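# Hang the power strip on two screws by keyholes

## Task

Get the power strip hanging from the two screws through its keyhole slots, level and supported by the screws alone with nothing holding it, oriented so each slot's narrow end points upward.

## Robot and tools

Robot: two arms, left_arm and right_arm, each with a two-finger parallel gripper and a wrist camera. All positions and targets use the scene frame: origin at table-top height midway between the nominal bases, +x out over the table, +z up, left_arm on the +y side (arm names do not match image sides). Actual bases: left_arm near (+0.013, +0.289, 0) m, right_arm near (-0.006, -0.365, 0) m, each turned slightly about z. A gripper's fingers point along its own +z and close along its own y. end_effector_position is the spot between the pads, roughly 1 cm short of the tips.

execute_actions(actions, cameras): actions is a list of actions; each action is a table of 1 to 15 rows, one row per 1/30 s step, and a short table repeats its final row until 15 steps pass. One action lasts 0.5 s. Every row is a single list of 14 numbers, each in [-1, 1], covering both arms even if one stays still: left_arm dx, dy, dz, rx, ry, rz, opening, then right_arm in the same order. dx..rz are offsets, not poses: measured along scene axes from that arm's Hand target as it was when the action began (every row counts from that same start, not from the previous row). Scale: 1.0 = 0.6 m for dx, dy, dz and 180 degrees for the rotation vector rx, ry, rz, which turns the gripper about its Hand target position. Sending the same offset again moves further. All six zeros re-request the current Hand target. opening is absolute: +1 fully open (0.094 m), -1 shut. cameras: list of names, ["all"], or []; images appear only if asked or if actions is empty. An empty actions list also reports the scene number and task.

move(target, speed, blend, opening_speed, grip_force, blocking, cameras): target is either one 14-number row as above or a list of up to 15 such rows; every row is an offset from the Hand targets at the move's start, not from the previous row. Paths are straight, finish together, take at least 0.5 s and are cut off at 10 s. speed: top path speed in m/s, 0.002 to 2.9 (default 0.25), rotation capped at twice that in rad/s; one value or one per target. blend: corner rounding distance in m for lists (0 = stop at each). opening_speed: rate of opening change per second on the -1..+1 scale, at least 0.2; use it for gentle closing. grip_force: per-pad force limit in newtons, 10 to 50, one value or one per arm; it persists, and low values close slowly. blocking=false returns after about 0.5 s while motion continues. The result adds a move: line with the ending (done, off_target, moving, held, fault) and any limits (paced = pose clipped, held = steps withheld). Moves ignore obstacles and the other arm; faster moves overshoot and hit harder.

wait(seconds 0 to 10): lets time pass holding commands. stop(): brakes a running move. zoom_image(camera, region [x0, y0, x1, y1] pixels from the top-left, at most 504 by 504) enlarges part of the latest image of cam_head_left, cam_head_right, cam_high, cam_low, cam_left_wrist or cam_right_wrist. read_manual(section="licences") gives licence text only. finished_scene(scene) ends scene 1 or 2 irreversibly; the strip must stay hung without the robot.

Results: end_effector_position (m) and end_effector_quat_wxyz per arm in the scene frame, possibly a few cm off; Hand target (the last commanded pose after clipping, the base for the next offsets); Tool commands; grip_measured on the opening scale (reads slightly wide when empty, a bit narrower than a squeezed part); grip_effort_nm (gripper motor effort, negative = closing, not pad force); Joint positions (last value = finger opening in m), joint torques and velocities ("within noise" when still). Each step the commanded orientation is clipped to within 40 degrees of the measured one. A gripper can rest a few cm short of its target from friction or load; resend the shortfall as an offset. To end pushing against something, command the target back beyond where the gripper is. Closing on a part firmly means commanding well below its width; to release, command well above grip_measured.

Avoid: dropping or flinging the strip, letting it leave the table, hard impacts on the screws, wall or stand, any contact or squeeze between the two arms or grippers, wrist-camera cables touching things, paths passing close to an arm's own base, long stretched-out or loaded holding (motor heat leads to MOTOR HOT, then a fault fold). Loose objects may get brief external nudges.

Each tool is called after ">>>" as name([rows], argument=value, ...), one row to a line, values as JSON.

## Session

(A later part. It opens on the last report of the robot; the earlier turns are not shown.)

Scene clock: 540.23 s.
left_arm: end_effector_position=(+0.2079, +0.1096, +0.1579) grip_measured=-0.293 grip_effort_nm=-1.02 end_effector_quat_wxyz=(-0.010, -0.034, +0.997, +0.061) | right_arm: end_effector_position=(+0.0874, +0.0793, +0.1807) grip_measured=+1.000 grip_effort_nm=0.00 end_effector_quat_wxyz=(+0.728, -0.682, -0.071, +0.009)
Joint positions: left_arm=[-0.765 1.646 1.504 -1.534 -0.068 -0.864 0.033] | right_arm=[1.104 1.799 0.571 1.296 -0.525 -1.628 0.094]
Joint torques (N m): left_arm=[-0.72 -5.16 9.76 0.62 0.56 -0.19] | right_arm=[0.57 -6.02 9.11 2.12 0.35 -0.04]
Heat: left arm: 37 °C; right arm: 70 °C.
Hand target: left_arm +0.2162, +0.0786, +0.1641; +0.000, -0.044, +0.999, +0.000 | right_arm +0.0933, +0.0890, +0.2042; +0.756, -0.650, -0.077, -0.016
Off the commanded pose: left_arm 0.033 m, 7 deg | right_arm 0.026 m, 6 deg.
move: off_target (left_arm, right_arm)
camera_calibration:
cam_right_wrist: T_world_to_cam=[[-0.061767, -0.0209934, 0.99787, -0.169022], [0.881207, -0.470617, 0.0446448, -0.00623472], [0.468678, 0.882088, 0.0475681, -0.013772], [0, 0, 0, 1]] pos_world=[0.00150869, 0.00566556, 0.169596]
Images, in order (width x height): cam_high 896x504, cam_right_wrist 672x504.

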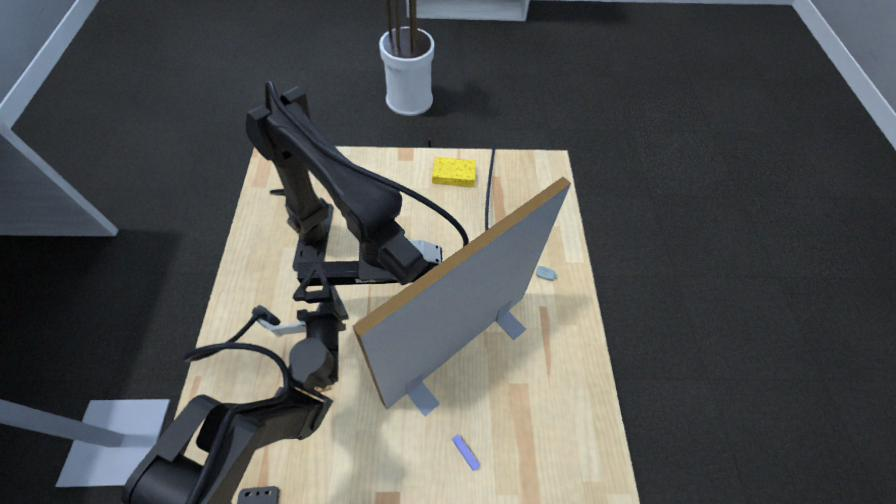

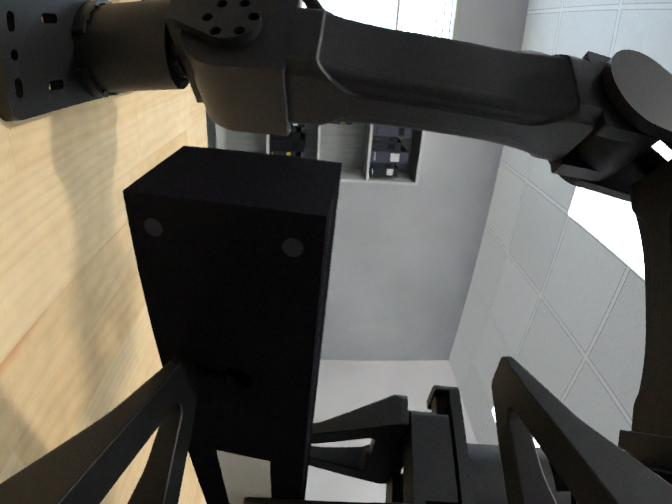

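>>> move(target=[0,0,0,0,0,0,-0.6, 0,-0.1,0,0,0,0,1], speed=0.15)

>>> move(target=[0,0,0,0,0,0,-0.6, 0,0,-0.06,-0.01,0,0,1], speed=0.12, cameras=["cam_right_wrist"])

Scene clock: 546.13 s.
left_arm: end_effector_position=(+0.2077, +0.0939, +0.1577) grip_measured=-0.293 grip_effort_nm=-1.03 end_effector_quat_wxyz=(-0.017, -0.053, +0.998, +0.025) | right_arm: end_effector_position=(+0.0953, +0.0353, +0.1650) grip_measured=+1.000 grip_effort_nm=0.01 end_effector_quat_wxyz=(+0.711, -0.702, -0.053, +0.005)
Joint positions: left_arm=[-0.766 1.646 1.509 -1.494 -0.006 -0.9 0.033] | right_arm=[1.025 1.693 0.408 1.297 -0.572 -1.633 0.094]
Joint torques (N m): left_arm=[-0.98 -5.04 8.95 0.35 0.05 0.06] | right_arm=[-0.53 -9.37 4.56 2.76 -0.15 0.11]
Heat: left arm: 37 °C; right arm: 66 °C.
Hand target: left_arm +0.2162, +0.0785, +0.1641; +0.000, -0.044, +0.999, +0.000 | right_arm +0.0932, +0.0289, +0.2041; +0.756, -0.650, -0.077, -0.016
Off the commanded pose: left_arm 0.019 m, 4 deg | right_arm 0.040 m, 9 deg.
move: off_target (left_arm, right_arm)

Scene clock: 547.00 s.
left_arm: end_effector_position=(+0.2077, +0.0939, +0.1577) grip_measured=-0.293 grip_effort_nm=-1.02 end_effector_quat_wxyz=(-0.017, -0.053, +0.998, +0.025) | right_arm: end_effector_position=(+0.0916, +0.0296, +0.1294) grip_measured=+1.000 grip_effort_nm=0.00 end_effector_quat_wxyz=(+0.682, -0.730, -0.048, +0.016)
Joint positions: left_arm=[-0.766 1.646 1.509 -1.494 -0.006 -0.9 0.033] | right_arm=[1.025 1.761 0.371 1.307 -0.576 -1.658 0.094]
Joint torques (N m): left_arm=[-1.01 -5.23 9.02 0.38 0.09 0.05] | right_arm=[-0.69 -4.97 4.25 3.65 -0.2 0.07]
Heat: left arm: 37 °C; right arm: 66 °C.
Hand target: left_arm +0.2162, +0.0785, +0.1641; +0.000, -0.044, +0.999, +0.000 | right_arm +0.0932, +0.0289, +0.1683; +0.746, -0.662, -0.078, -0.015
Off the commanded pose: left_arm 0.019 m, 4 deg | right_arm 0.039 m, 12 deg.
move: off_target (left_arm, right_arm)
camera_calibration:
cam_right_wrist: T_world_to_cam=[[-0.0240302, 0.112452, 0.993367, -0.125447], [0.870203, -0.486773, 0.076155, -0.0335295], [0.492108, 0.86626, -0.086159, 0.0461809], [0, 0, 0, 1]] pos_world=[0.00343692, -0.0422191, 0.131148]
Images, in order (width x height): cam_right_wrist 672x504.

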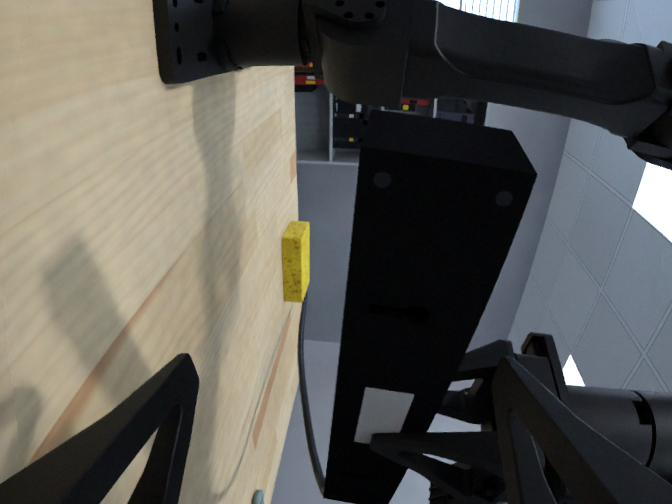

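>>> move(target=[0,0,0,0,0,0,-0.6, 0,0,0.035,0.0,0,0,1], speed=0.12)

Scene clock: 556.53 s.
left_arm: end_effector_position=(+0.2077, +0.0939, +0.1577) grip_measured=-0.293 grip_effort_nm=-1.02 end_effector_quat_wxyz=(-0.017, -0.053, +0.998, +0.025) | right_arm: end_effector_position=(+0.0911, +0.0289, +0.1430) grip_measured=+1.000 grip_effort_nm=0.00 end_effector_quat_wxyz=(+0.693, -0.719, -0.055, +0.008)
Joint positions: left_arm=[-0.766 1.646 1.509 -1.494 -0.006 -0.9 0.033] | right_arm=[1.025 1.723 0.371 1.305 -0.577 -1.662 0.094]
Joint torques (N m): left_arm=[-0.92 -5.27 8.96 0.39 0.05 0.08] | right_arm=[-0.68 -9.2 5.96 2.81 -0.18 0.21]
Heat: left arm: 36 °C; right arm: 65 °C.
Hand target: left_arm +0.2162, +0.0785, +0.1641; +0.000, -0.044, +0.999, +0.000 | right_arm +0.0933, +0.0290, +0.1892; +0.746, -0.662, -0.078, -0.015
Off the commanded pose: left_arm 0.019 m, 4 deg | right_arm 0.046 m, 10 deg.
move: off_target (left_arm, right_arm)

>>> move(target=[0,0,0,0,0,0,-0.6, -0.004,0.05,-0.01,0,0,0,1], speed=0.12, cameras=["cam_right_wrist"])

Scene clock: 560.90 s.
left_arm: end_effector_position=(+0.2077, +0.0939, +0.1577) grip_measured=-0.293 grip_effort_nm=-1.02 end_effector_quat_wxyz=(-0.017, -0.053, +0.998, +0.025) | right_arm: end_effector_position=(+0.0915, +0.0533, +0.1544) grip_measured=+1.000 grip_effort_nm=0.00 end_effector_quat_wxyz=(+0.705, -0.706, -0.062, +0.000)
Joint positions: left_arm=[-0.766 1.646 1.509 -1.494 -0.006 -0.9 0.033] | right_arm=[1.068 1.772 0.46 1.305 -0.533 -1.662 0.094]
Joint torques (N m): left_arm=[-0.95 -5.24 9.06 0.34 0.06 0.06] | right_arm=[0.55 -5.38 6.91 2.77 0 0.15]
Heat: left arm: 36 °C; right arm: 64 °C.
Hand target: left_arm +0.2162, +0.0785, +0.1641; +0.000, -0.044, +0.999, +0.000 | right_arm +0.0909, +0.0590, +0.1832; +0.746, -0.662, -0.077, -0.015
Off the commanded pose: left_arm 0.019 m, 4 deg | right_arm 0.029 m, 7 deg.
move: off_target (left_arm, right_arm)
camera_calibration:
cam_right_wrist: T_world_to_cam=[[-0.0635339, 0.045513, 0.996941, -0.14638], [0.867052, -0.492117, 0.0777226, -0.0234901], [0.49415, 0.869338, -0.00819603, 0.0153935], [0, 0, 0, 1]] pos_world=[0.00346045, -0.0182799, 0.147884]
Images, in order (width x height): cam_right_wrist 672x504.

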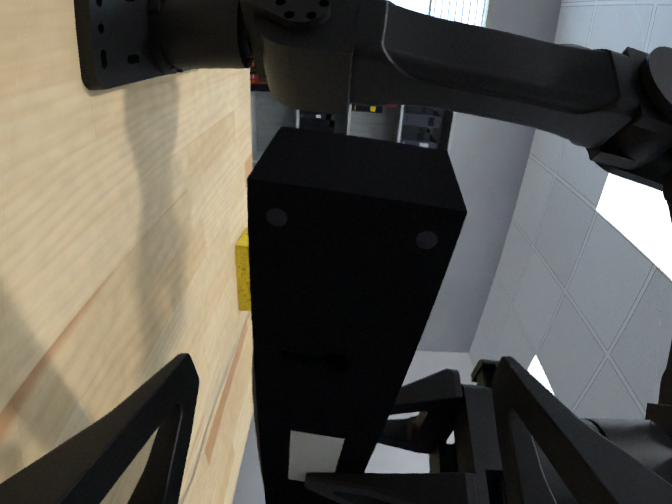

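>>> move(target=[0,0,0,0,0,0,-0.6, 0,0.0,-0.008,0,0.037,0,1], speed=0.12)

>>> move(target=[0,0,0,0,0,0,-0.6, -0.004,0.05,-0.015,0,0,0,1], speed=0.12, cameras=["cam_right_wrist"])

Scene clock: 568.63 s.
left_arm: end_effector_position=(+0.2077, +0.0939, +0.1577) grip_measured=-0.293 grip_effort_nm=-1.02 end_effector_quat_wxyz=(-0.017, -0.053, +0.998, +0.025) | right_arm: end_effector_position=(+0.0936, +0.0548, +0.1438) grip_measured=+1.000 grip_effort_nm=0.01 end_effector_quat_wxyz=(+0.696, -0.717, -0.014, +0.036)
Joint positions: left_arm=[-0.766 1.646 1.509 -1.494 -0.006 -0.9 0.033] | right_arm=[1.072 1.798 0.46 1.305 -0.513 -1.554 0.094]
Joint torques (N m): left_arm=[-0.96 -5.11 9.01 0.37 0.08 0.08] | right_arm=[0.8 -5.46 5.87 3.23 -0.02 0.24]
Heat: left arm: 36 °C; right arm: 63 °C.
Hand target: left_arm +0.2162, +0.0785, +0.1641; +0.000, -0.044, +0.999, +0.000 | right_arm +0.0908, +0.0590, +0.1784; +0.749, -0.662, -0.034, +0.023
Off the commanded pose: left_arm 0.019 m, 4 deg | right_arm 0.035 m, 9 deg.
move: off_target (left_arm, right_arm)

Scene clock: 569.63 s.
left_arm: end_effector_position=(+0.2077, +0.0939, +0.1577) grip_measured=-0.293 grip_effort_nm=-1.02 end_effector_quat_wxyz=(-0.017, -0.053, +0.998, +0.025) | right_arm: end_effector_position=(+0.0892, +0.0820, +0.1314) grip_measured=+1.000 grip_effort_nm=0.00 end_effector_quat_wxyz=(+0.691, -0.721, -0.013, +0.038)
Joint positions: left_arm=[-0.766 1.646 1.509 -1.494 -0.006 -0.9 0.033] | right_arm=[1.125 1.903 0.552 1.305 -0.463 -1.554 0.094]
Joint torques (N m): left_arm=[-0.84 -5.29 8.99 0.38 0.06 0.05] | right_arm=[0.55 -6.22 6.76 3.26 -0.02 0.17]
Heat: left arm: 36 °C; right arm: 63 °C.
Hand target: left_arm +0.2162, +0.0785, +0.1641; +0.000, -0.044, +0.999, +0.000 | right_arm +0.0886, +0.0889, +0.1695; +0.749, -0.661, -0.034, +0.023
Off the commanded pose: left_arm 0.019 m, 4 deg | right_arm 0.039 m, 10 deg.
move: off_target (left_arm, right_arm)
camera_calibration:
cam_right_wrist: T_world_to_cam=[[0.0587024, 0.0909726, 0.994122, -0.139094], [0.863741, -0.503912, -0.00489029, 0.0064675], [0.500505, 0.858951, -0.108158, 0.00492212], [0, 0, 0, 1]] pos_world=[0.000115384, 0.011685, 0.138841]
Images, in order (width x height): cam_right_wrist 672x504.

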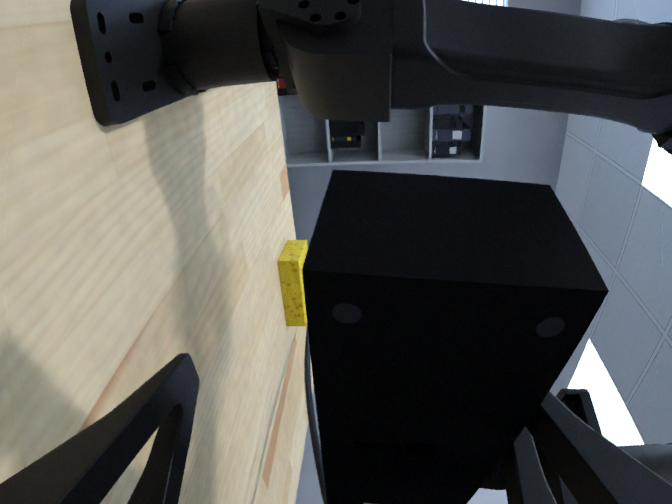

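>>> move(target=[0,0,0,0,0,0,-0.6, 0,0,0.04,0.0,0,0,1], speed=0.08, cameras=["cam_right_wrist","cam_left_wrist","cam_high"])

Scene clock: 573.77 s.
left_arm: end_effector_position=(+0.2077, +0.0939, +0.1577) grip_measured=-0.293 grip_effort_nm=-1.02 end_effector_quat_wxyz=(-0.017, -0.053, +0.998, +0.025) | right_arm: end_effector_position=(+0.0912, +0.0861, +0.1532) grip_measured=+1.000 grip_effort_nm=0.00 end_effector_quat_wxyz=(+0.708, -0.705, -0.020, +0.030)
Joint positions: left_arm=[-0.766 1.646 1.509 -1.494 -0.006 -0.9 0.033] | right_arm=[1.125 1.869 0.575 1.3 -0.461 -1.554 0.094]
Joint torques (N m): left_arm=[-0.94 -5.16 8.99 0.37 0.05 0.07] | right_arm=[0.62 -11.21 6.91 2.24 0.01 0.21]
Heat: left arm: 36 °C; right arm: 63 °C.
Hand target: left_arm +0.2162, +0.0785, +0.1641; +0.000, -0.044, +0.999, +0.000 | right_arm +0.0886, +0.0889, +0.1934; +0.749, -0.662, -0.034, +0.023
Off the commanded pose: left_arm 0.019 m, 4 deg | right_arm 0.040 m, 7 deg.
move: off_target (left_arm, right_arm)
camera_calibration:
cam_left_wrist: T_world_to_cam=[[0.0685366, -0.994339, -0.0811927, 0.0983239], [-0.79726, -0.103512, 0.594695, 0.120931], [-0.599733, 0.0239734, -0.799841, 0.355074], [0, 0, 0, 1]] pos_world=[0.302624, 0.101773, 0.220069]
cam_right_wrist: T_world_to_cam=[[0.0389099, 0.0423695, 0.998344, -0.155922], [0.863174, -0.504758, -0.0122199, 0.00821564], [0.503405, 0.86222, -0.0562123, -0.00586951], [0, 0, 0, 1]] pos_world=[0.0019301, 0.015814, 0.155434]
Images, in order (width x height): cam_high 896x504, cam_left_wrist 672x504, cam_right_wrist 672x504.

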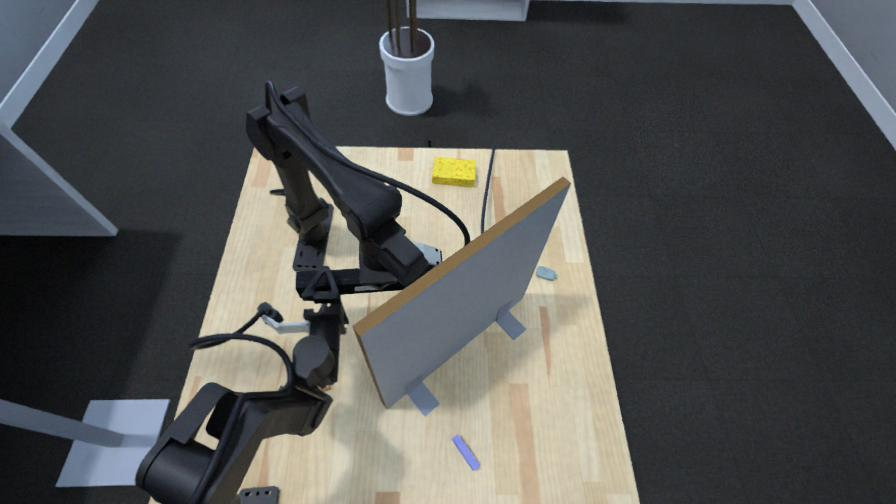

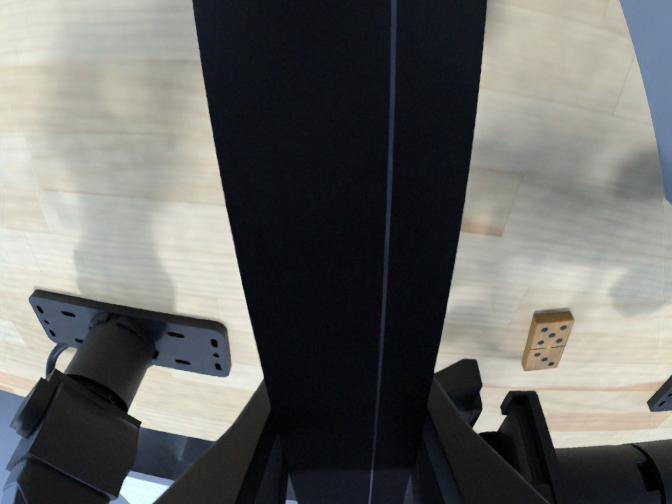

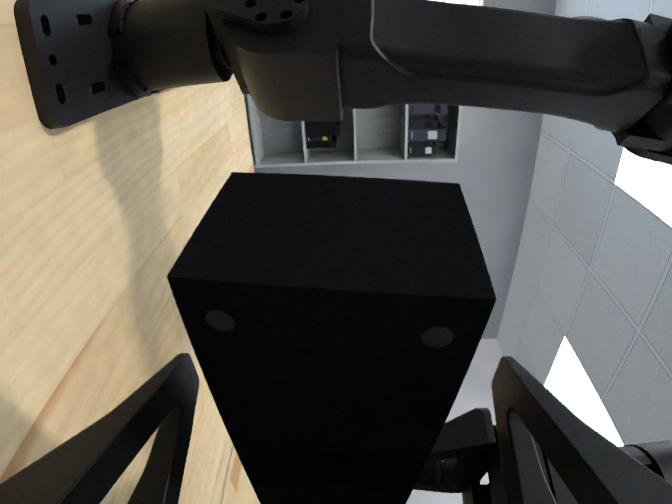

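>>> move(target=[0,0,0,0,0,0,-0.6, 0,0,0,0,0,0,-0.3], opening_speed=0.6, cameras=["cam_right_wrist"])

Scene clock: 579.50 s.
left_arm: end_effector_position=(+0.2078, +0.0935, +0.1582) grip_measured=-0.293 grip_effort_nm=-1.02 end_effector_quat_wxyz=(-0.017, -0.053, +0.998, +0.023) | right_arm: end_effector_position=(+0.0912, +0.0861, +0.1515) grip_measured=+0.058 grip_effort_nm=-1.02 end_effector_quat_wxyz=(+0.706, -0.707, -0.016, +0.034)
Joint positions: left_arm=[-0.766 1.646 1.511 -1.494 -0.005 -0.9 0.033] | right_arm=[1.125 1.869 0.575 1.293 -0.461 -1.546 0.05]
Joint torques (N m): left_arm=[-0.91 -5.22 8.83 0.37 0.03 0.07] | right_arm=[0.64 -11.19 6.86 2.33 0.01 0.14]
Heat: left arm: 36 °C; right arm: 62 °C.
Hand target: left_arm +0.2161, +0.0786, +0.1641; +0.000, -0.044, +0.999, +0.000 | right_arm +0.0886, +0.0889, +0.1934; +0.749, -0.662, -0.034, +0.023
Off the commanded pose: left_arm 0.018 m, 3 deg | right_arm 0.042 m, 8 deg.
move: off_target (left_arm, right_arm)
camera_calibration:
cam_right_wrist: T_world_to_cam=[[0.0496372, 0.0495766, 0.997536, -0.155713], [0.86302, -0.504854, -0.0178529, 0.0090924], [0.502725, 0.86178, -0.0678451, -0.0040612], [0, 0, 0, 1]] pos_world=[0.0019239, 0.0158099, 0.155216]
Images, in order (width x height): cam_right_wrist 672x504.

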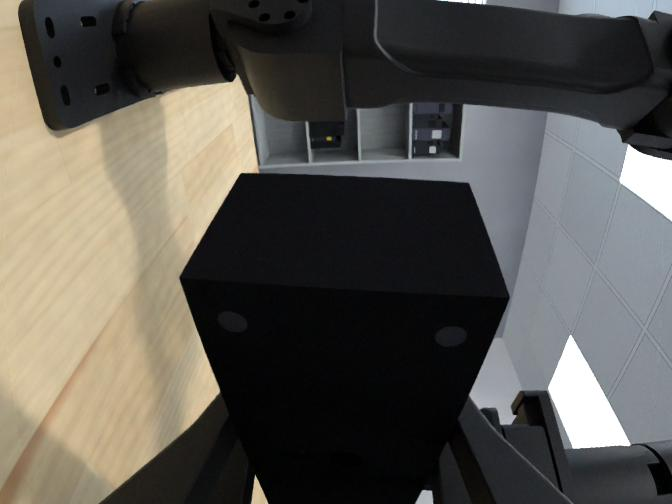

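>>> move(target=[-0.012,0.02,-0.008,0,0,0,0.7, 0,0,0,0,0,0,-0.3], opening_speed=1.0, cameras=["cam_right_wrist","cam_left_wrist"])

Scene clock: 671.63 s.
left_arm: end_effector_position=(+0.2093, +0.0901, +0.1561) grip_measured=+0.698 grip_effort_nm=0.11 end_effector_quat_wxyz=(-0.010, -0.049, +0.999, +0.010) | right_arm: end_effector_position=(+0.0912, +0.0861, +0.1466) grip_measured=+0.055 grip_effort_nm=-1.02 end_effector_quat_wxyz=(+0.699, -0.714, -0.007, +0.044)
Joint positions: left_arm=[-0.766 1.631 1.488 -1.457 0.002 -0.892 0.08] | right_arm=[1.125 1.869 0.575 1.272 -0.461 -1.527 0.05]
Joint torques (N m): left_arm=[-0.06 -7.75 4.3 0.28 0.01 0.11] | right_arm=[0.69 -11.36 6.69 2.54 0.02 -0.04]
Heat: left arm: 38 °C; right arm: 60 °C.
Hand target: left_arm +0.2089, +0.0906, +0.1593; +0.000, -0.044, +0.999, +0.000 | right_arm +0.0885, +0.0889, +0.1934; +0.749, -0.662, -0.034, +0.023
Off the commanded pose: left_arm 0.003 m, 2 deg | right_arm 0.047 m, 9 deg.
move: off_target (right_arm)
camera_calibration:
cam_left_wrist: T_world_to_cam=[[0.0615588, -0.996741, -0.0521308, 0.0913818], [-0.807104, -0.080438, 0.584904, 0.124347], [-0.587191, 0.00606903, -0.809425, 0.355297], [0, 0, 0, 1]] pos_world=[0.303362, 0.0989299, 0.219619]
cam_right_wrist: T_world_to_cam=[[0.0761465, 0.0702689, 0.994618, -0.154615], [0.862258, -0.505562, -0.0302957, 0.0108898], [0.500712, 0.859924, -0.0990867, 0.000549999], [0, 0, 0, 1]] pos_world=[0.00210811, 0.0158971, 0.154167]
Images, in order (width x height): cam_left_wrist 672x504, cam_right_wrist 672x504.

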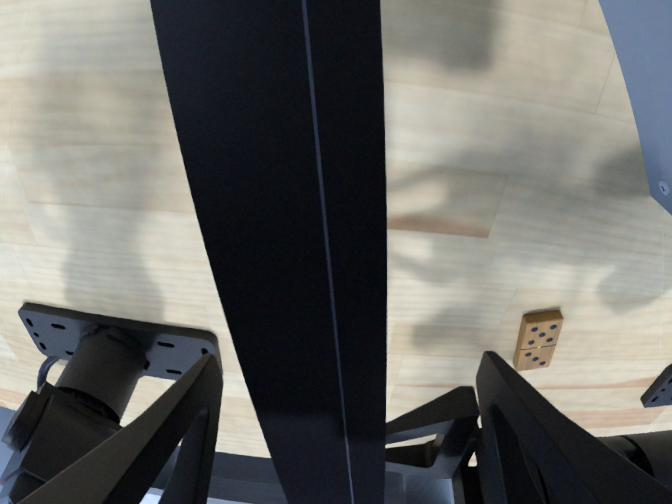

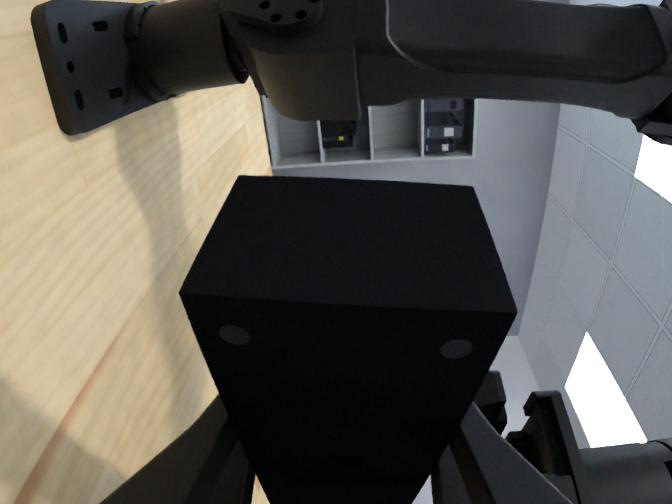

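>>> move([
  [0.08,0.007,0.13,0,0,0,0.7, 0,0,0,0,0,0,-0.3],
  [0.1,0.13,0.28,0,0,0,0.7, 0,0,0,0,0,0,-0.3],
], speed=0.15, blend=[0.02,0], cameras=["cam_head_left"])

Scene clock: 677.63 s.
left_arm: end_effector_position=(+0.2716, +0.1656, +0.3181) grip_measured=+0.698 grip_effort_nm=0.11 end_effector_quat_wxyz=(+0.201, -0.049, +0.972, -0.112) | right_arm: end_effector_position=(+0.0912, +0.0861, +0.1466) grip_measured=+0.055 grip_effort_nm=-1.02 end_effector_quat_wxyz=(+0.699, -0.714, -0.007, +0.044)
Joint positions: left_arm=[-0.416 1.425 1.885 -1.567 0.007 -0.546 0.08] | right_arm=[1.125 1.869 0.575 1.272 -0.461 -1.527 0.05]
Joint torques (N m): left_arm=[0.36 -4.31 7.19 0.92 -0.01 0.14] | right_arm=[0.69 -11.36 6.69 2.54 0.02 -0.02]
Heat: left arm: 38 °C; right arm: 61 °C.
Hand target: left_arm +0.2689, +0.1686, +0.3273; +0.000, -0.044, +0.999, +0.000 | right_arm +0.0885, +0.0889, +0.1934; +0.749, -0.662, -0.034, +0.023
Off the commanded pose: left_arm 0.010 m, 27 deg | right_arm 0.047 m, 9 deg.
joint sent to its limit (left arm) — joint 4 (wrist pitch), lower limit. The joint targets are off in orientation, not in position.
move: off_target (left_arm, right_arm)
Images, in order (width x height): cam_head_left 896x504.

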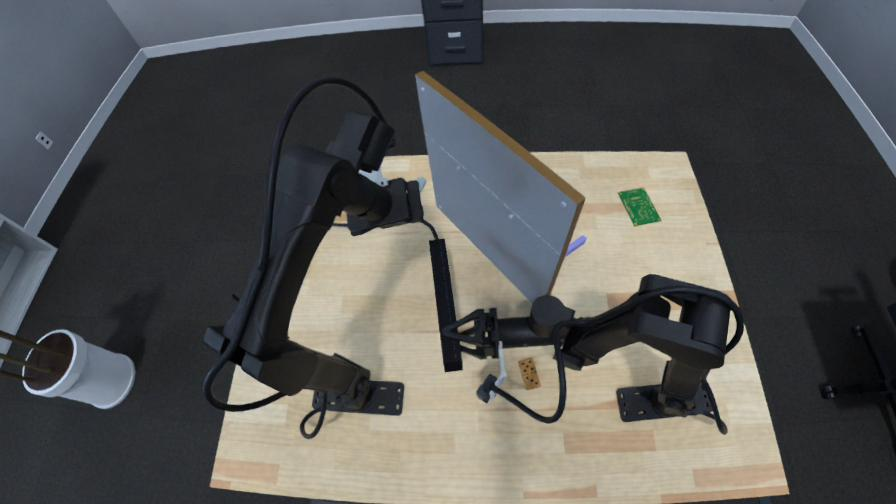

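>>> move(target=[0,0,0.02,-0.215,-0.471,-0.255,0.8, 0,0,0,0,0,0,-0.3], speed=0.5, cameras=["cam_head_left","cam_left_wrist"])

Scene clock: 694.93 s.
left_arm: end_effector_position=(+0.2692, +0.1697, +0.3450) grip_measured=+0.798 grip_effort_nm=0.10 end_effector_quat_wxyz=(+0.633, +0.321, +0.630, -0.315) | right_arm: end_effector_position=(+0.0912, +0.0861, +0.1466) grip_measured=+0.055 grip_effort_nm=-1.02 end_effector_quat_wxyz=(+0.699, -0.714, -0.007, +0.044)
Joint positions: left_arm=[0.193 0.777 0.701 0.078 1.097 0.008 0.084] | right_arm=[1.125 1.869 0.575 1.272 -0.461 -1.527 0.05]
Joint torques (N m): left_arm=[-0.05 -0.23 5.33 1.68 0.09 -0.04] | right_arm=[0.69 -11.36 6.69 2.55 0.02 -0.02]
Heat: left arm: 36 °C; right arm: 63 °C.
Hand target: left_arm +0.2689, +0.1686, +0.3394; +0.629, +0.320, +0.631, -0.321 | right_arm +0.0885, +0.0889, +0.1934; +0.749, -0.662, -0.034, +0.023
Off the commanded pose: left_arm 0.006 m, 1 deg | right_arm 0.047 m, 9 deg.
move: off_target (right_arm)
camera_calibration:
cam_left_wrist: T_world_to_cam=[[-0.783129, -0.620238, -0.0448716, 0.337891], [-0.323183, 0.467582, -0.822752, 0.331058], [0.531283, -0.629819, -0.566627, 0.265939], [0, 0, 0, 1]] pos_world=[0.230316, 0.22227, 0.438229]
Images, in order (width x height): cam_head_left 896x504, cam_left_wrist 672x504.

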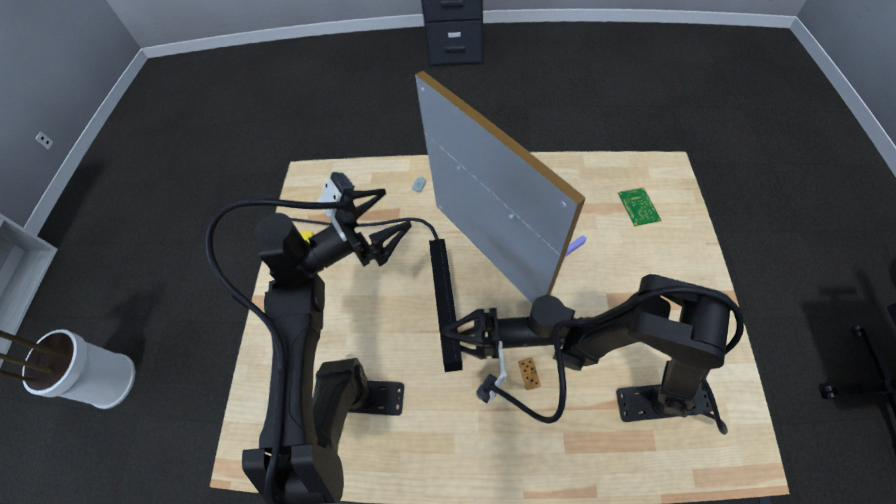

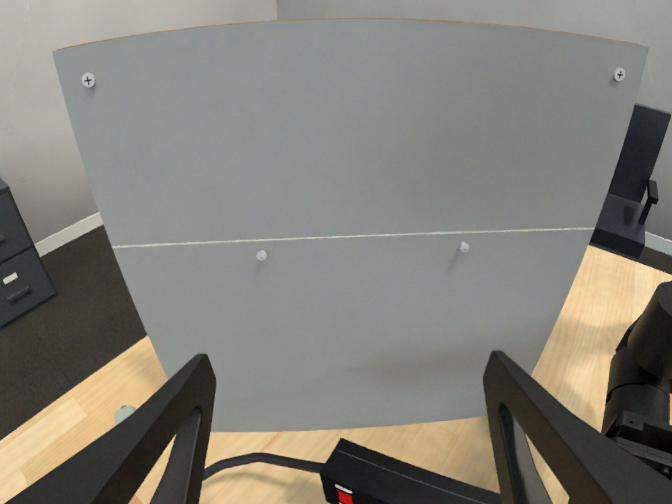

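>>> move(target=[0,-0.07,-0.015,0.2546,-0.431,-0.048,0.8, 0,-0.092,0.0,0,0,0,-0.3], speed=0.4, cameras=["cam_head_left","cam_left_wrist","cam_right_wrist"])

Scene clock: 718.33 s.
left_arm: end_effector_position=(+0.2704, +0.1290, +0.3224) grip_measured=+0.798 grip_effort_nm=0.10 end_effector_quat_wxyz=(+0.690, +0.689, +0.158, +0.158) | right_arm: end_effector_position=(+0.0838, +0.0368, +0.1375) grip_measured=+0.047 grip_effort_nm=-1.02 end_effector_quat_wxyz=(+0.682, -0.729, -0.002, +0.060)
Joint positions: left_arm=[0.036 0.902 0.647 0.259 1.128 1.566 0.084] | right_arm=[1.065 1.734 0.389 1.273 -0.539 -1.523 0.049]
Joint torques (N m): left_arm=[-0.4 -1.02 9.85 1.18 0.05 -0.02] | right_arm=[-0.84 -11.08 4.93 3.08 -0.01 0]
Heat: left arm: 35 °C; right arm: 65 °C.
Hand target: left_arm +0.2689, +0.1266, +0.3304; +0.690, +0.690, +0.155, +0.153 | right_arm +0.0884, +0.0337, +0.1934; +0.749, -0.662, -0.034, +0.023
Off the commanded pose: left_arm 0.008 m, 1 deg | right_arm 0.056 m, 12 deg.
move: off_target (right_arm)
camera_calibration:
cam_left_wrist: T_world_to_cam=[[0.0454831, -0.0148468, -0.998855, 0.318025], [0.492678, 0.87016, 0.00950037, -0.209012], [0.869022, -0.492546, 0.0468922, -0.0799911], [0, 0, 0, 1]] pos_world=[0.158025, 0.147197, 0.323397]
cam_right_wrist: T_world_to_cam=[[0.101846, 0.116228, 0.987987, -0.144476], [0.870244, -0.491589, -0.0318777, -0.00877733], [0.481978, 0.863036, -0.151213, 0.0543452], [0, 0, 0, 1]] pos_world=[-0.00384049, -0.0344246, 0.150678]
Images, in order (width x height): cam_head_left 896x504, cam_left_wrist 672x504, cam_right_wrist 672x504.

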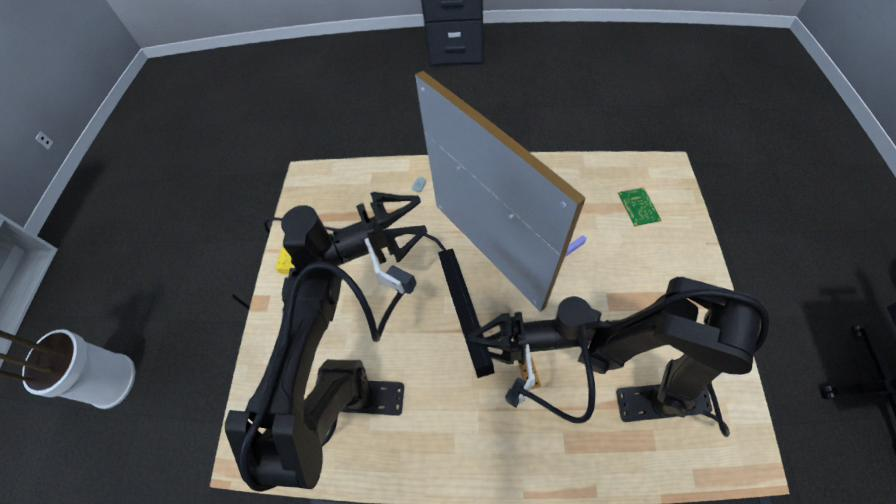

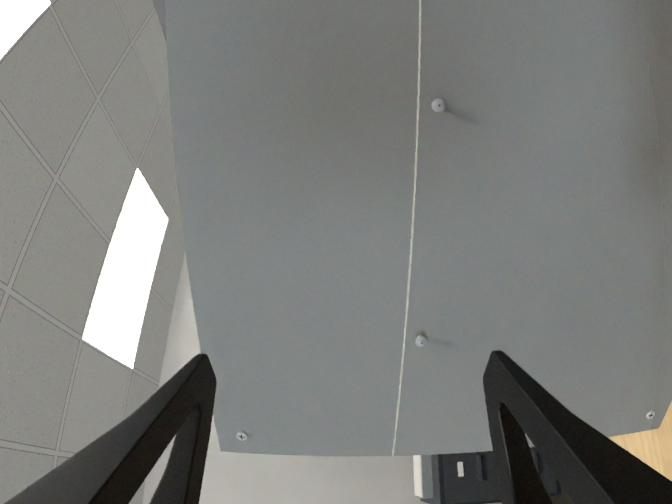

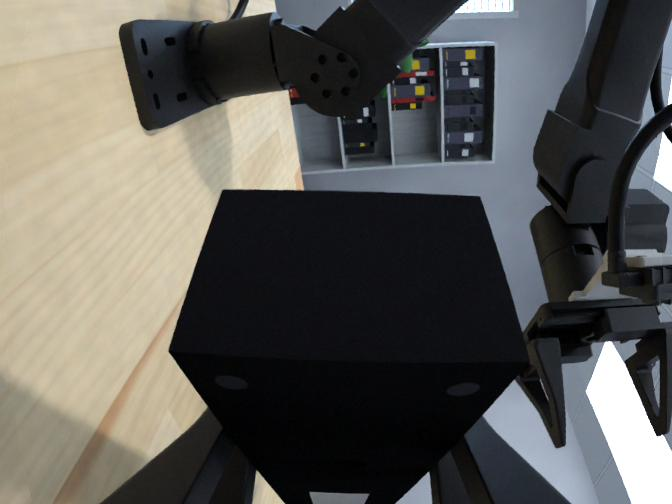

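>>> move([
  [-0.09,0.03,-0.1,0,0,-0.03,0.98, 0,0,0,0,0,0,-0.3],
  [-0.107,-0.005,-0.217,0,0,-0.0444,0.98, 0,0,0,0,0,0,-0.3],
], speed=0.25, blend=[0.02,0], cameras=["cam_head_left","cam_left_wrist","cam_right_wrist"])

Scene clock: 746.40 s.
left_arm: end_effector_position=(+0.2080, +0.1250, +0.2073) grip_measured=+0.978 grip_effort_nm=0.11 end_effector_quat_wxyz=(+0.697, +0.700, +0.094, +0.123) | right_arm: end_effector_position=(+0.0838, +0.0368, +0.1375) grip_measured=+0.047 grip_effort_nm=-1.02 end_effector_quat_wxyz=(+0.682, -0.729, -0.002, +0.060)
Joint positions: left_arm=[0.078 0.832 0.15 0.695 1.313 1.599 0.093] | right_arm=[1.065 1.734 0.389 1.273 -0.539 -1.523 0.049]
Joint torques (N m): left_arm=[-0.47 0.13 4.68 1.32 0.03 -0.17] | right_arm=[-0.83 -11.08 4.93 3.08 -0.01 0]
Heat: left arm: 38 °C; right arm: 72 °C.
Hand target: left_arm +0.2048, +0.1236, +0.2001; +0.699, +0.699, +0.107, +0.104 | right_arm +0.0884, +0.0337, +0.1934; +0.749, -0.662, -0.034, +0.023
Off the commanded pose: left_arm 0.008 m, 3 deg | right_arm 0.056 m, 12 deg.
move: off_target (left_arm, right_arm)
camera_calibration:
cam_left_wrist: T_world_to_cam=[[0.0836465, -0.0099367, -0.996446, 0.196784], [0.610216, 0.791049, 0.043336, -0.195307], [0.787807, -0.611672, 0.072232, 0.0042477], [0, 0, 0, 1]] pos_world=[0.0993727, 0.159051, 0.204241]
cam_right_wrist: T_world_to_cam=[[0.101846, 0.116228, 0.987987, -0.144476], [0.870244, -0.491589, -0.0318777, -0.00877733], [0.481978, 0.863036, -0.151213, 0.0543452], [0, 0, 0, 1]] pos_world=[-0.00384049, -0.0344246, 0.150678]
Images, in order (width x height): cam_head_left 896x504, cam_left_wrist 672x504, cam_right_wrist 672x504.

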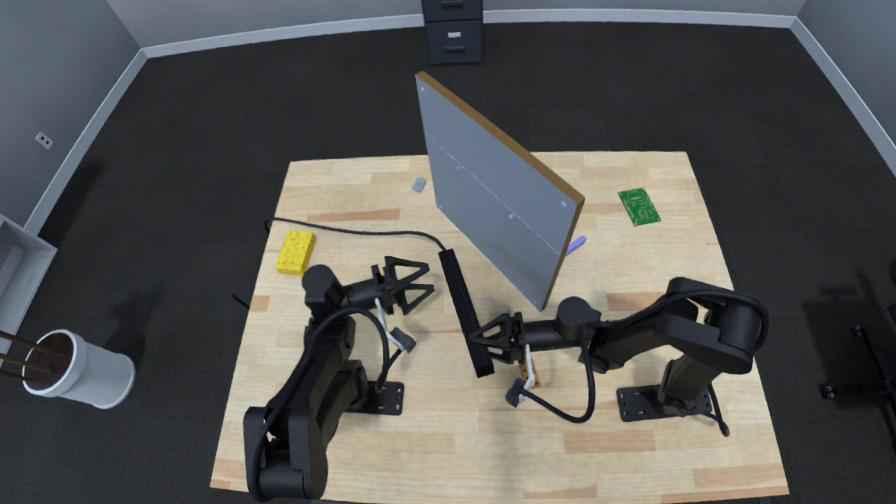

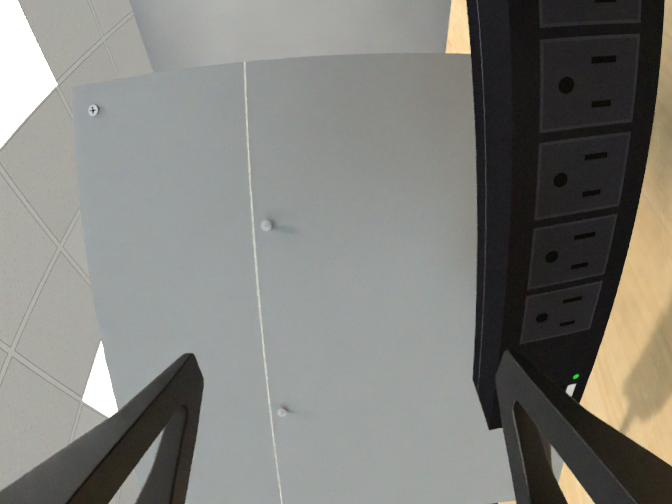

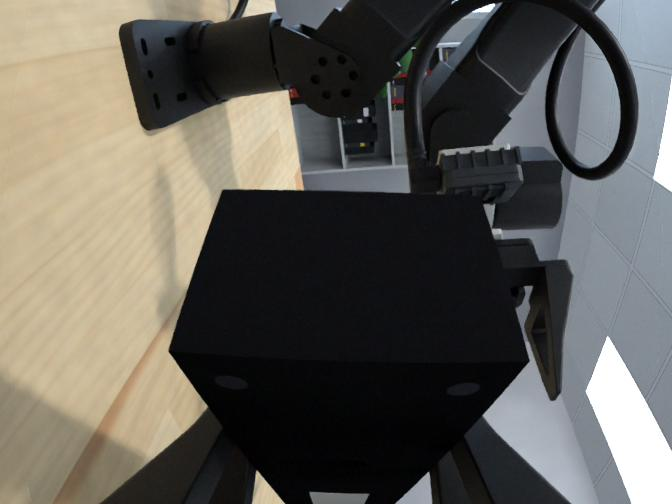

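>>> move(target=[-0.008,0.004,-0.135,-0.0117,0.038,0,0.98, 0,0,0,0,0,0,-0.3], speed=0.15, cameras=["cam_head_left","cam_left_wrist","cam_right_wrist"])

Scene clock: 771.33 s.
left_arm: end_effector_position=(+0.2061, +0.1256, +0.1239) grip_measured=+0.978 grip_effort_nm=0.11 end_effector_quat_wxyz=(+0.682, +0.717, +0.131, +0.058) | right_arm: end_effector_position=(+0.0838, +0.0368, +0.1375) grip_measured=+0.047 grip_effort_nm=-1.02 end_effector_quat_wxyz=(+0.682, -0.729, -0.002, +0.060)
Joint positions: left_arm=[0.092 1.301 0.03 0.964 1.36 1.776 0.093] | right_arm=[1.065 1.734 0.389 1.273 -0.539 -1.523 0.049]
Joint torques (N m): left_arm=[0.73 -1.05 2.76 1.31 0.32 -0.07] | right_arm=[-0.81 -11.1 4.94 3.08 -0.01 0.01]
Heat: left arm: 36 °C; right arm: 75 °C. Fold the right arm in close to its base, or ease its load, before you think long.
Hand target: left_arm +0.1999, +0.1260, +0.1191; +0.704, +0.691, +0.150, +0.060 | right_arm +0.0884, +0.0337, +0.1934; +0.749, -0.662, -0.034, +0.023
Off the commanded pose: left_arm 0.008 m, 5 deg | right_arm 0.056 m, 12 deg.
MOTOR HOT: joint 4 (wrist pitch) of the right arm reports 75 °C; the controller's stop level is 90 °C. To cool a motor, set the load down, stop pushing, or move to a pose that needs little force.
joint sent to its limit (left arm) — joint 3 (elbow), lower limit, where the elbow is as bent as it goes. The joint targets are off in orientation, not in position.
move: off_target (left_arm, right_arm)
camera_calibration:
cam_left_wrist: T_world_to_cam=[[-0.0659829, 0.0149367, -0.997709, 0.14159], [0.641006, 0.766913, -0.0309111, -0.185075], [0.764695, -0.641577, -0.0601777, 0.0370069], [0, 0, 0, 1]] pos_world=[0.0996779, 0.163565, 0.137772]
cam_right_wrist: T_world_to_cam=[[0.101846, 0.116228, 0.987987, -0.144476], [0.870244, -0.491589, -0.0318777, -0.00877733], [0.481978, 0.863036, -0.151213, 0.0543452], [0, 0, 0, 1]] pos_world=[-0.00384049, -0.0344246, 0.150678]
Images, in order (width x height): cam_head_left 896x504, cam_left_wrist 672x504, cam_right_wrist 672x504.

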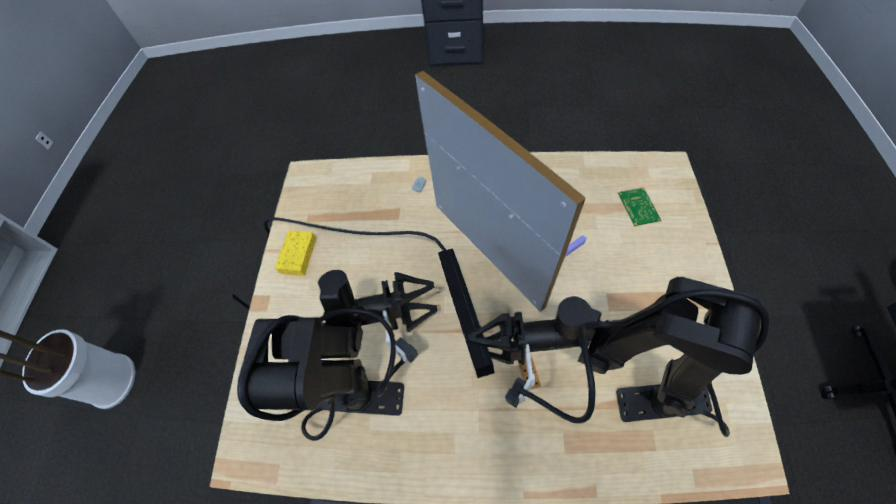

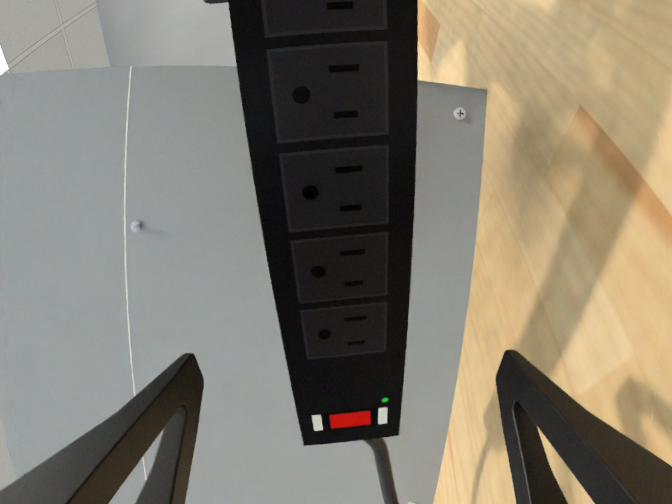

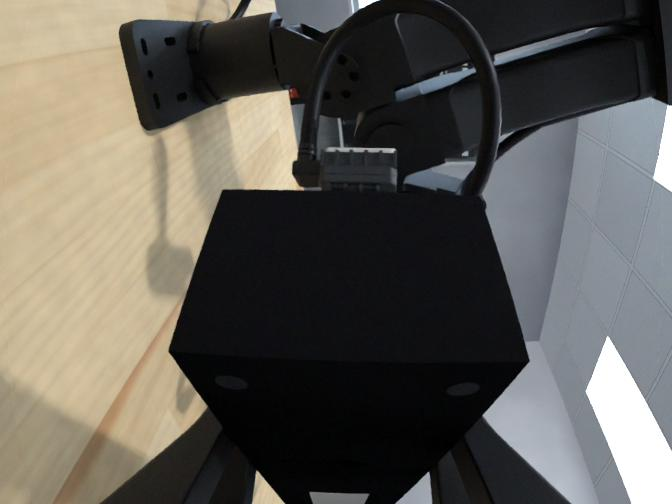

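>>> move(target=[0.02,-0.075,0.0,0,0,0,0.98, 0,0,0,0,0,0,-0.3], speed=0.15, cameras=["cam_left_wrist"])

Scene clock: 784.37 s.
left_arm: end_effector_position=(+0.2142, +0.0814, +0.1071) grip_measured=+0.978 grip_effort_nm=0.11 end_effector_quat_wxyz=(+0.676, +0.718, +0.164, +0.031) | right_arm: end_effector_position=(+0.0838, +0.0368, +0.1375) grip_measured=+0.047 grip_effort_nm=-1.02 end_effector_quat_wxyz=(+0.682, -0.729, -0.002, +0.060)
Joint positions: left_arm=[-0.198 1.643 0.026 1.443 1.068 1.545 0.093] | right_arm=[1.065 1.734 0.389 1.273 -0.539 -1.523 0.049]
Joint torques (N m): left_arm=[-0.16 -2.09 1.25 2.76 0.11 -0.26] | right_arm=[-0.84 -11.1 4.93 3.09 -0.01 0]
Heat: left arm: 35 °C; right arm: 76 °C. Fold the right arm in close to its base, or ease its load, before you think long.
Hand target: left_arm +0.2119, +0.0810, +0.1191; +0.704, +0.691, +0.150, +0.060 | right_arm +0.0884, +0.0337, +0.1934; +0.749, -0.662, -0.034, +0.023
Off the commanded pose: left_arm 0.012 m, 6 deg | right_arm 0.056 m, 12 deg.
MOTOR HOT: still on. Joint 4 (wrist pitch) of the right arm reports 76 °C.
joint sent to its limit (left arm) — joint 3 (elbow), lower limit, where the elbow is as bent as it goes. The joint targets are off in orientation, not in position.
move: off_target (left_arm, right_arm)
camera_calibration:
cam_left_wrist: T_world_to_cam=[[-0.150635, 0.0112372, -0.988526, 0.143531], [0.627572, 0.7737, -0.0868364, -0.148699], [0.763847, -0.633452, -0.123598, 0.00781267], [0, 0, 0, 1]] pos_world=[0.108973, 0.118385, 0.129938]
Images, in order (width x height): cam_left_wrist 672x504.

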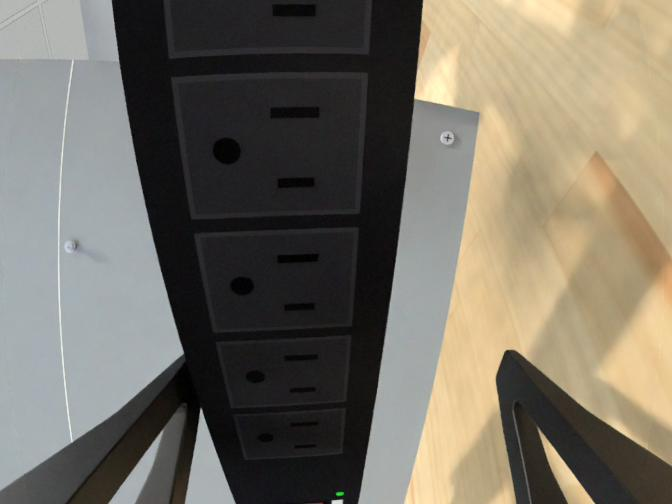

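>>> move(target=[-0.012,0.045,0.04,0.011,-0.035,0,0.98, 0,0,0,0,0,0,-0.3], speed=0.15, cameras=["cam_left_wrist"])

Scene clock: 792.00 s.
left_arm: end_effector_position=(+0.2090, +0.1061, +0.1490) grip_measured=+0.978 grip_effort_nm=0.11 end_effector_quat_wxyz=(+0.693, +0.709, +0.086, +0.103) | right_arm: end_effector_position=(+0.0838, +0.0368, +0.1375) grip_measured=+0.047 grip_effort_nm=-1.02 end_effector_quat_wxyz=(+0.682, -0.729, -0.002, +0.060)
Joint positions: left_arm=[-0.038 1.297 0.026 1.214 1.237 1.652 0.093] | right_arm=[1.065 1.734 0.389 1.273 -0.539 -1.523 0.049]
Joint torques (N m): left_arm=[0.73 -2.44 2.93 1.03 0.13 -0.04] | right_arm=[-0.84 -11.08 4.92 3.09 -0.01 0]
Heat: left arm: 35 °C; right arm: 77 °C. Fold the right arm in close to its base, or ease its load, before you think long.
Hand target: left_arm +0.2047, +0.1080, +0.1431; +0.699, +0.699, +0.110, +0.101 | right_arm +0.0884, +0.0337, +0.1934; +0.749, -0.662, -0.034, +0.023
Off the commanded pose: left_arm 0.008 m, 3 deg | right_arm 0.056 m, 12 deg.
MOTOR HOT: still on. Joint 4 (wrist pitch) of the right arm reports 77 °C.
joint sent to its limit (left arm) — joint 3 (elbow), lower limit, where the elbow is as bent as it goes. The joint targets still meet the commanded pose.
move: off_target (left_arm, right_arm)
camera_calibration:
cam_left_wrist: T_world_to_cam=[[0.0643325, 0.00415148, -0.99792, 0.141126], [0.642539, 0.764954, 0.0446046, -0.182649], [0.763547, -0.644072, 0.0465439, 0.00844525], [0, 0, 0, 1]] pos_world=[0.101832, 0.144571, 0.148586]
Images, in order (width x height): cam_left_wrist 672x504.

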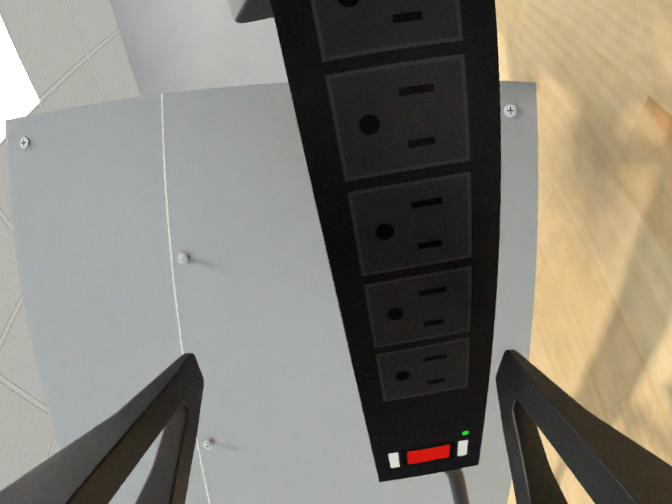

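>>> move(target=[0.02,-0.045,-0.015,-0.003,0.01,0,0.98, 0,0,0,0,0,0,-0.3], speed=0.15, cameras=["cam_left_wrist"])

Scene clock: 801.43 s.
left_arm: end_effector_position=(+0.2189, +0.0819, +0.1221) grip_measured=+0.978 grip_effort_nm=0.11 end_effector_quat_wxyz=(+0.684, +0.712, +0.142, +0.072) | right_arm: end_effector_position=(+0.0838, +0.0368, +0.1375) grip_measured=+0.047 grip_effort_nm=-1.02 end_effector_quat_wxyz=(+0.682, -0.729, -0.002, +0.060)
Joint positions: left_arm=[-0.204 1.575 0.026 1.444 1.035 1.57 0.093] | right_arm=[1.065 1.734 0.389 1.273 -0.539 -1.523 0.049]
Joint torques (N m): left_arm=[-0.39 -1.92 1.91 2.73 0.1 -0.23] | right_arm=[-0.83 -11.08 4.93 3.08 -0.02 0]
Heat: left arm: 35 °C; right arm: 78 °C. Fold the right arm in close to its base, or ease its load, before you think long.
Hand target: left_arm +0.2167, +0.0810, +0.1341; +0.701, +0.697, +0.122, +0.089 | right_arm +0.0884, +0.0337, +0.1934; +0.749, -0.662, -0.034, +0.023
Off the commanded pose: left_arm 0.012 m, 4 deg | right_arm 0.056 m, 12 deg.
MOTOR HOT: still on. Joint 4 (wrist pitch) of the right arm reports 78 °C.
move: off_target (left_arm, right_arm)
camera_calibration:
cam_left_wrist: T_world_to_cam=[[-0.0589288, 0.00420006, -0.998253, 0.140723], [0.613539, 0.788979, -0.0328988, -0.155367], [0.787463, -0.614406, -0.0490705, -0.00953839], [0, 0, 0, 1]] pos_world=[0.111128, 0.11613, 0.134897]
Images, in order (width x height): cam_left_wrist 672x504.

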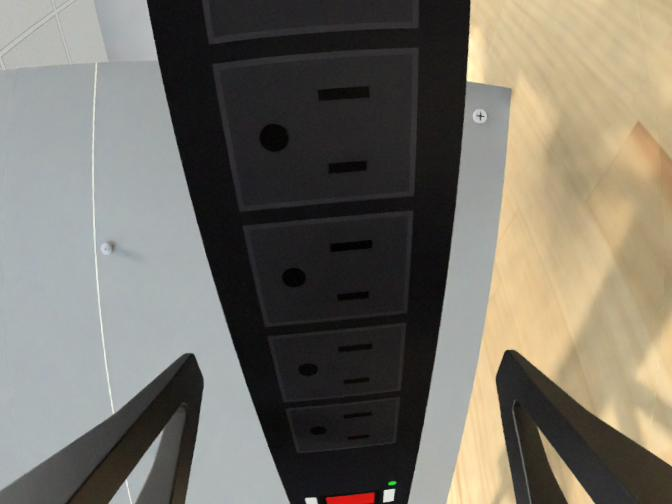

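>>> move(target=[0,0.004,-0.0,0,0,0,-0.3, 0,0,0,0,0,0,-0.3], opening_speed=1.0)

Scene clock: 811.27 s.
left_arm: end_effector_position=(+0.2185, +0.0816, +0.1222) grip_measured=+0.024 grip_effort_nm=-1.02 end_effector_quat_wxyz=(+0.685, +0.712, +0.141, +0.071) | right_arm: end_effector_position=(+0.0831, +0.0362, +0.1365) grip_measured=+0.047 grip_effort_nm=-1.02 end_effector_quat_wxyz=(+0.681, -0.730, -0.001, +0.063)
Joint positions: left_arm=[-0.204 1.575 0.026 1.445 1.037 1.567 0.048] | right_arm=[1.065 1.734 0.386 1.273 -0.541 -1.518 0.049]
Joint torques (N m): left_arm=[0.68 -1.81 1.7 2.73 0.15 -0.18] | right_arm=[-0.83 -11.18 5.09 3.08 0.01 -0.05]
Heat: left arm: 36 °C; right arm: 78 °C. Fold the right arm in close to its base, or ease its load, before you think long.
Hand target: left_arm +0.2167, +0.0834, +0.1341; +0.701, +0.697, +0.121, +0.089 | right_arm +0.0884, +0.0337, +0.1934; +0.749, -0.662, -0.034, +0.023
Off the commanded pose: left_arm 0.012 m, 4 deg | right_arm 0.057 m, 13 deg.
MOTOR HOT: still on. Joint 4 (wrist pitch) of the right arm reports 78 °C.
move: off_target (left_arm, right_arm)


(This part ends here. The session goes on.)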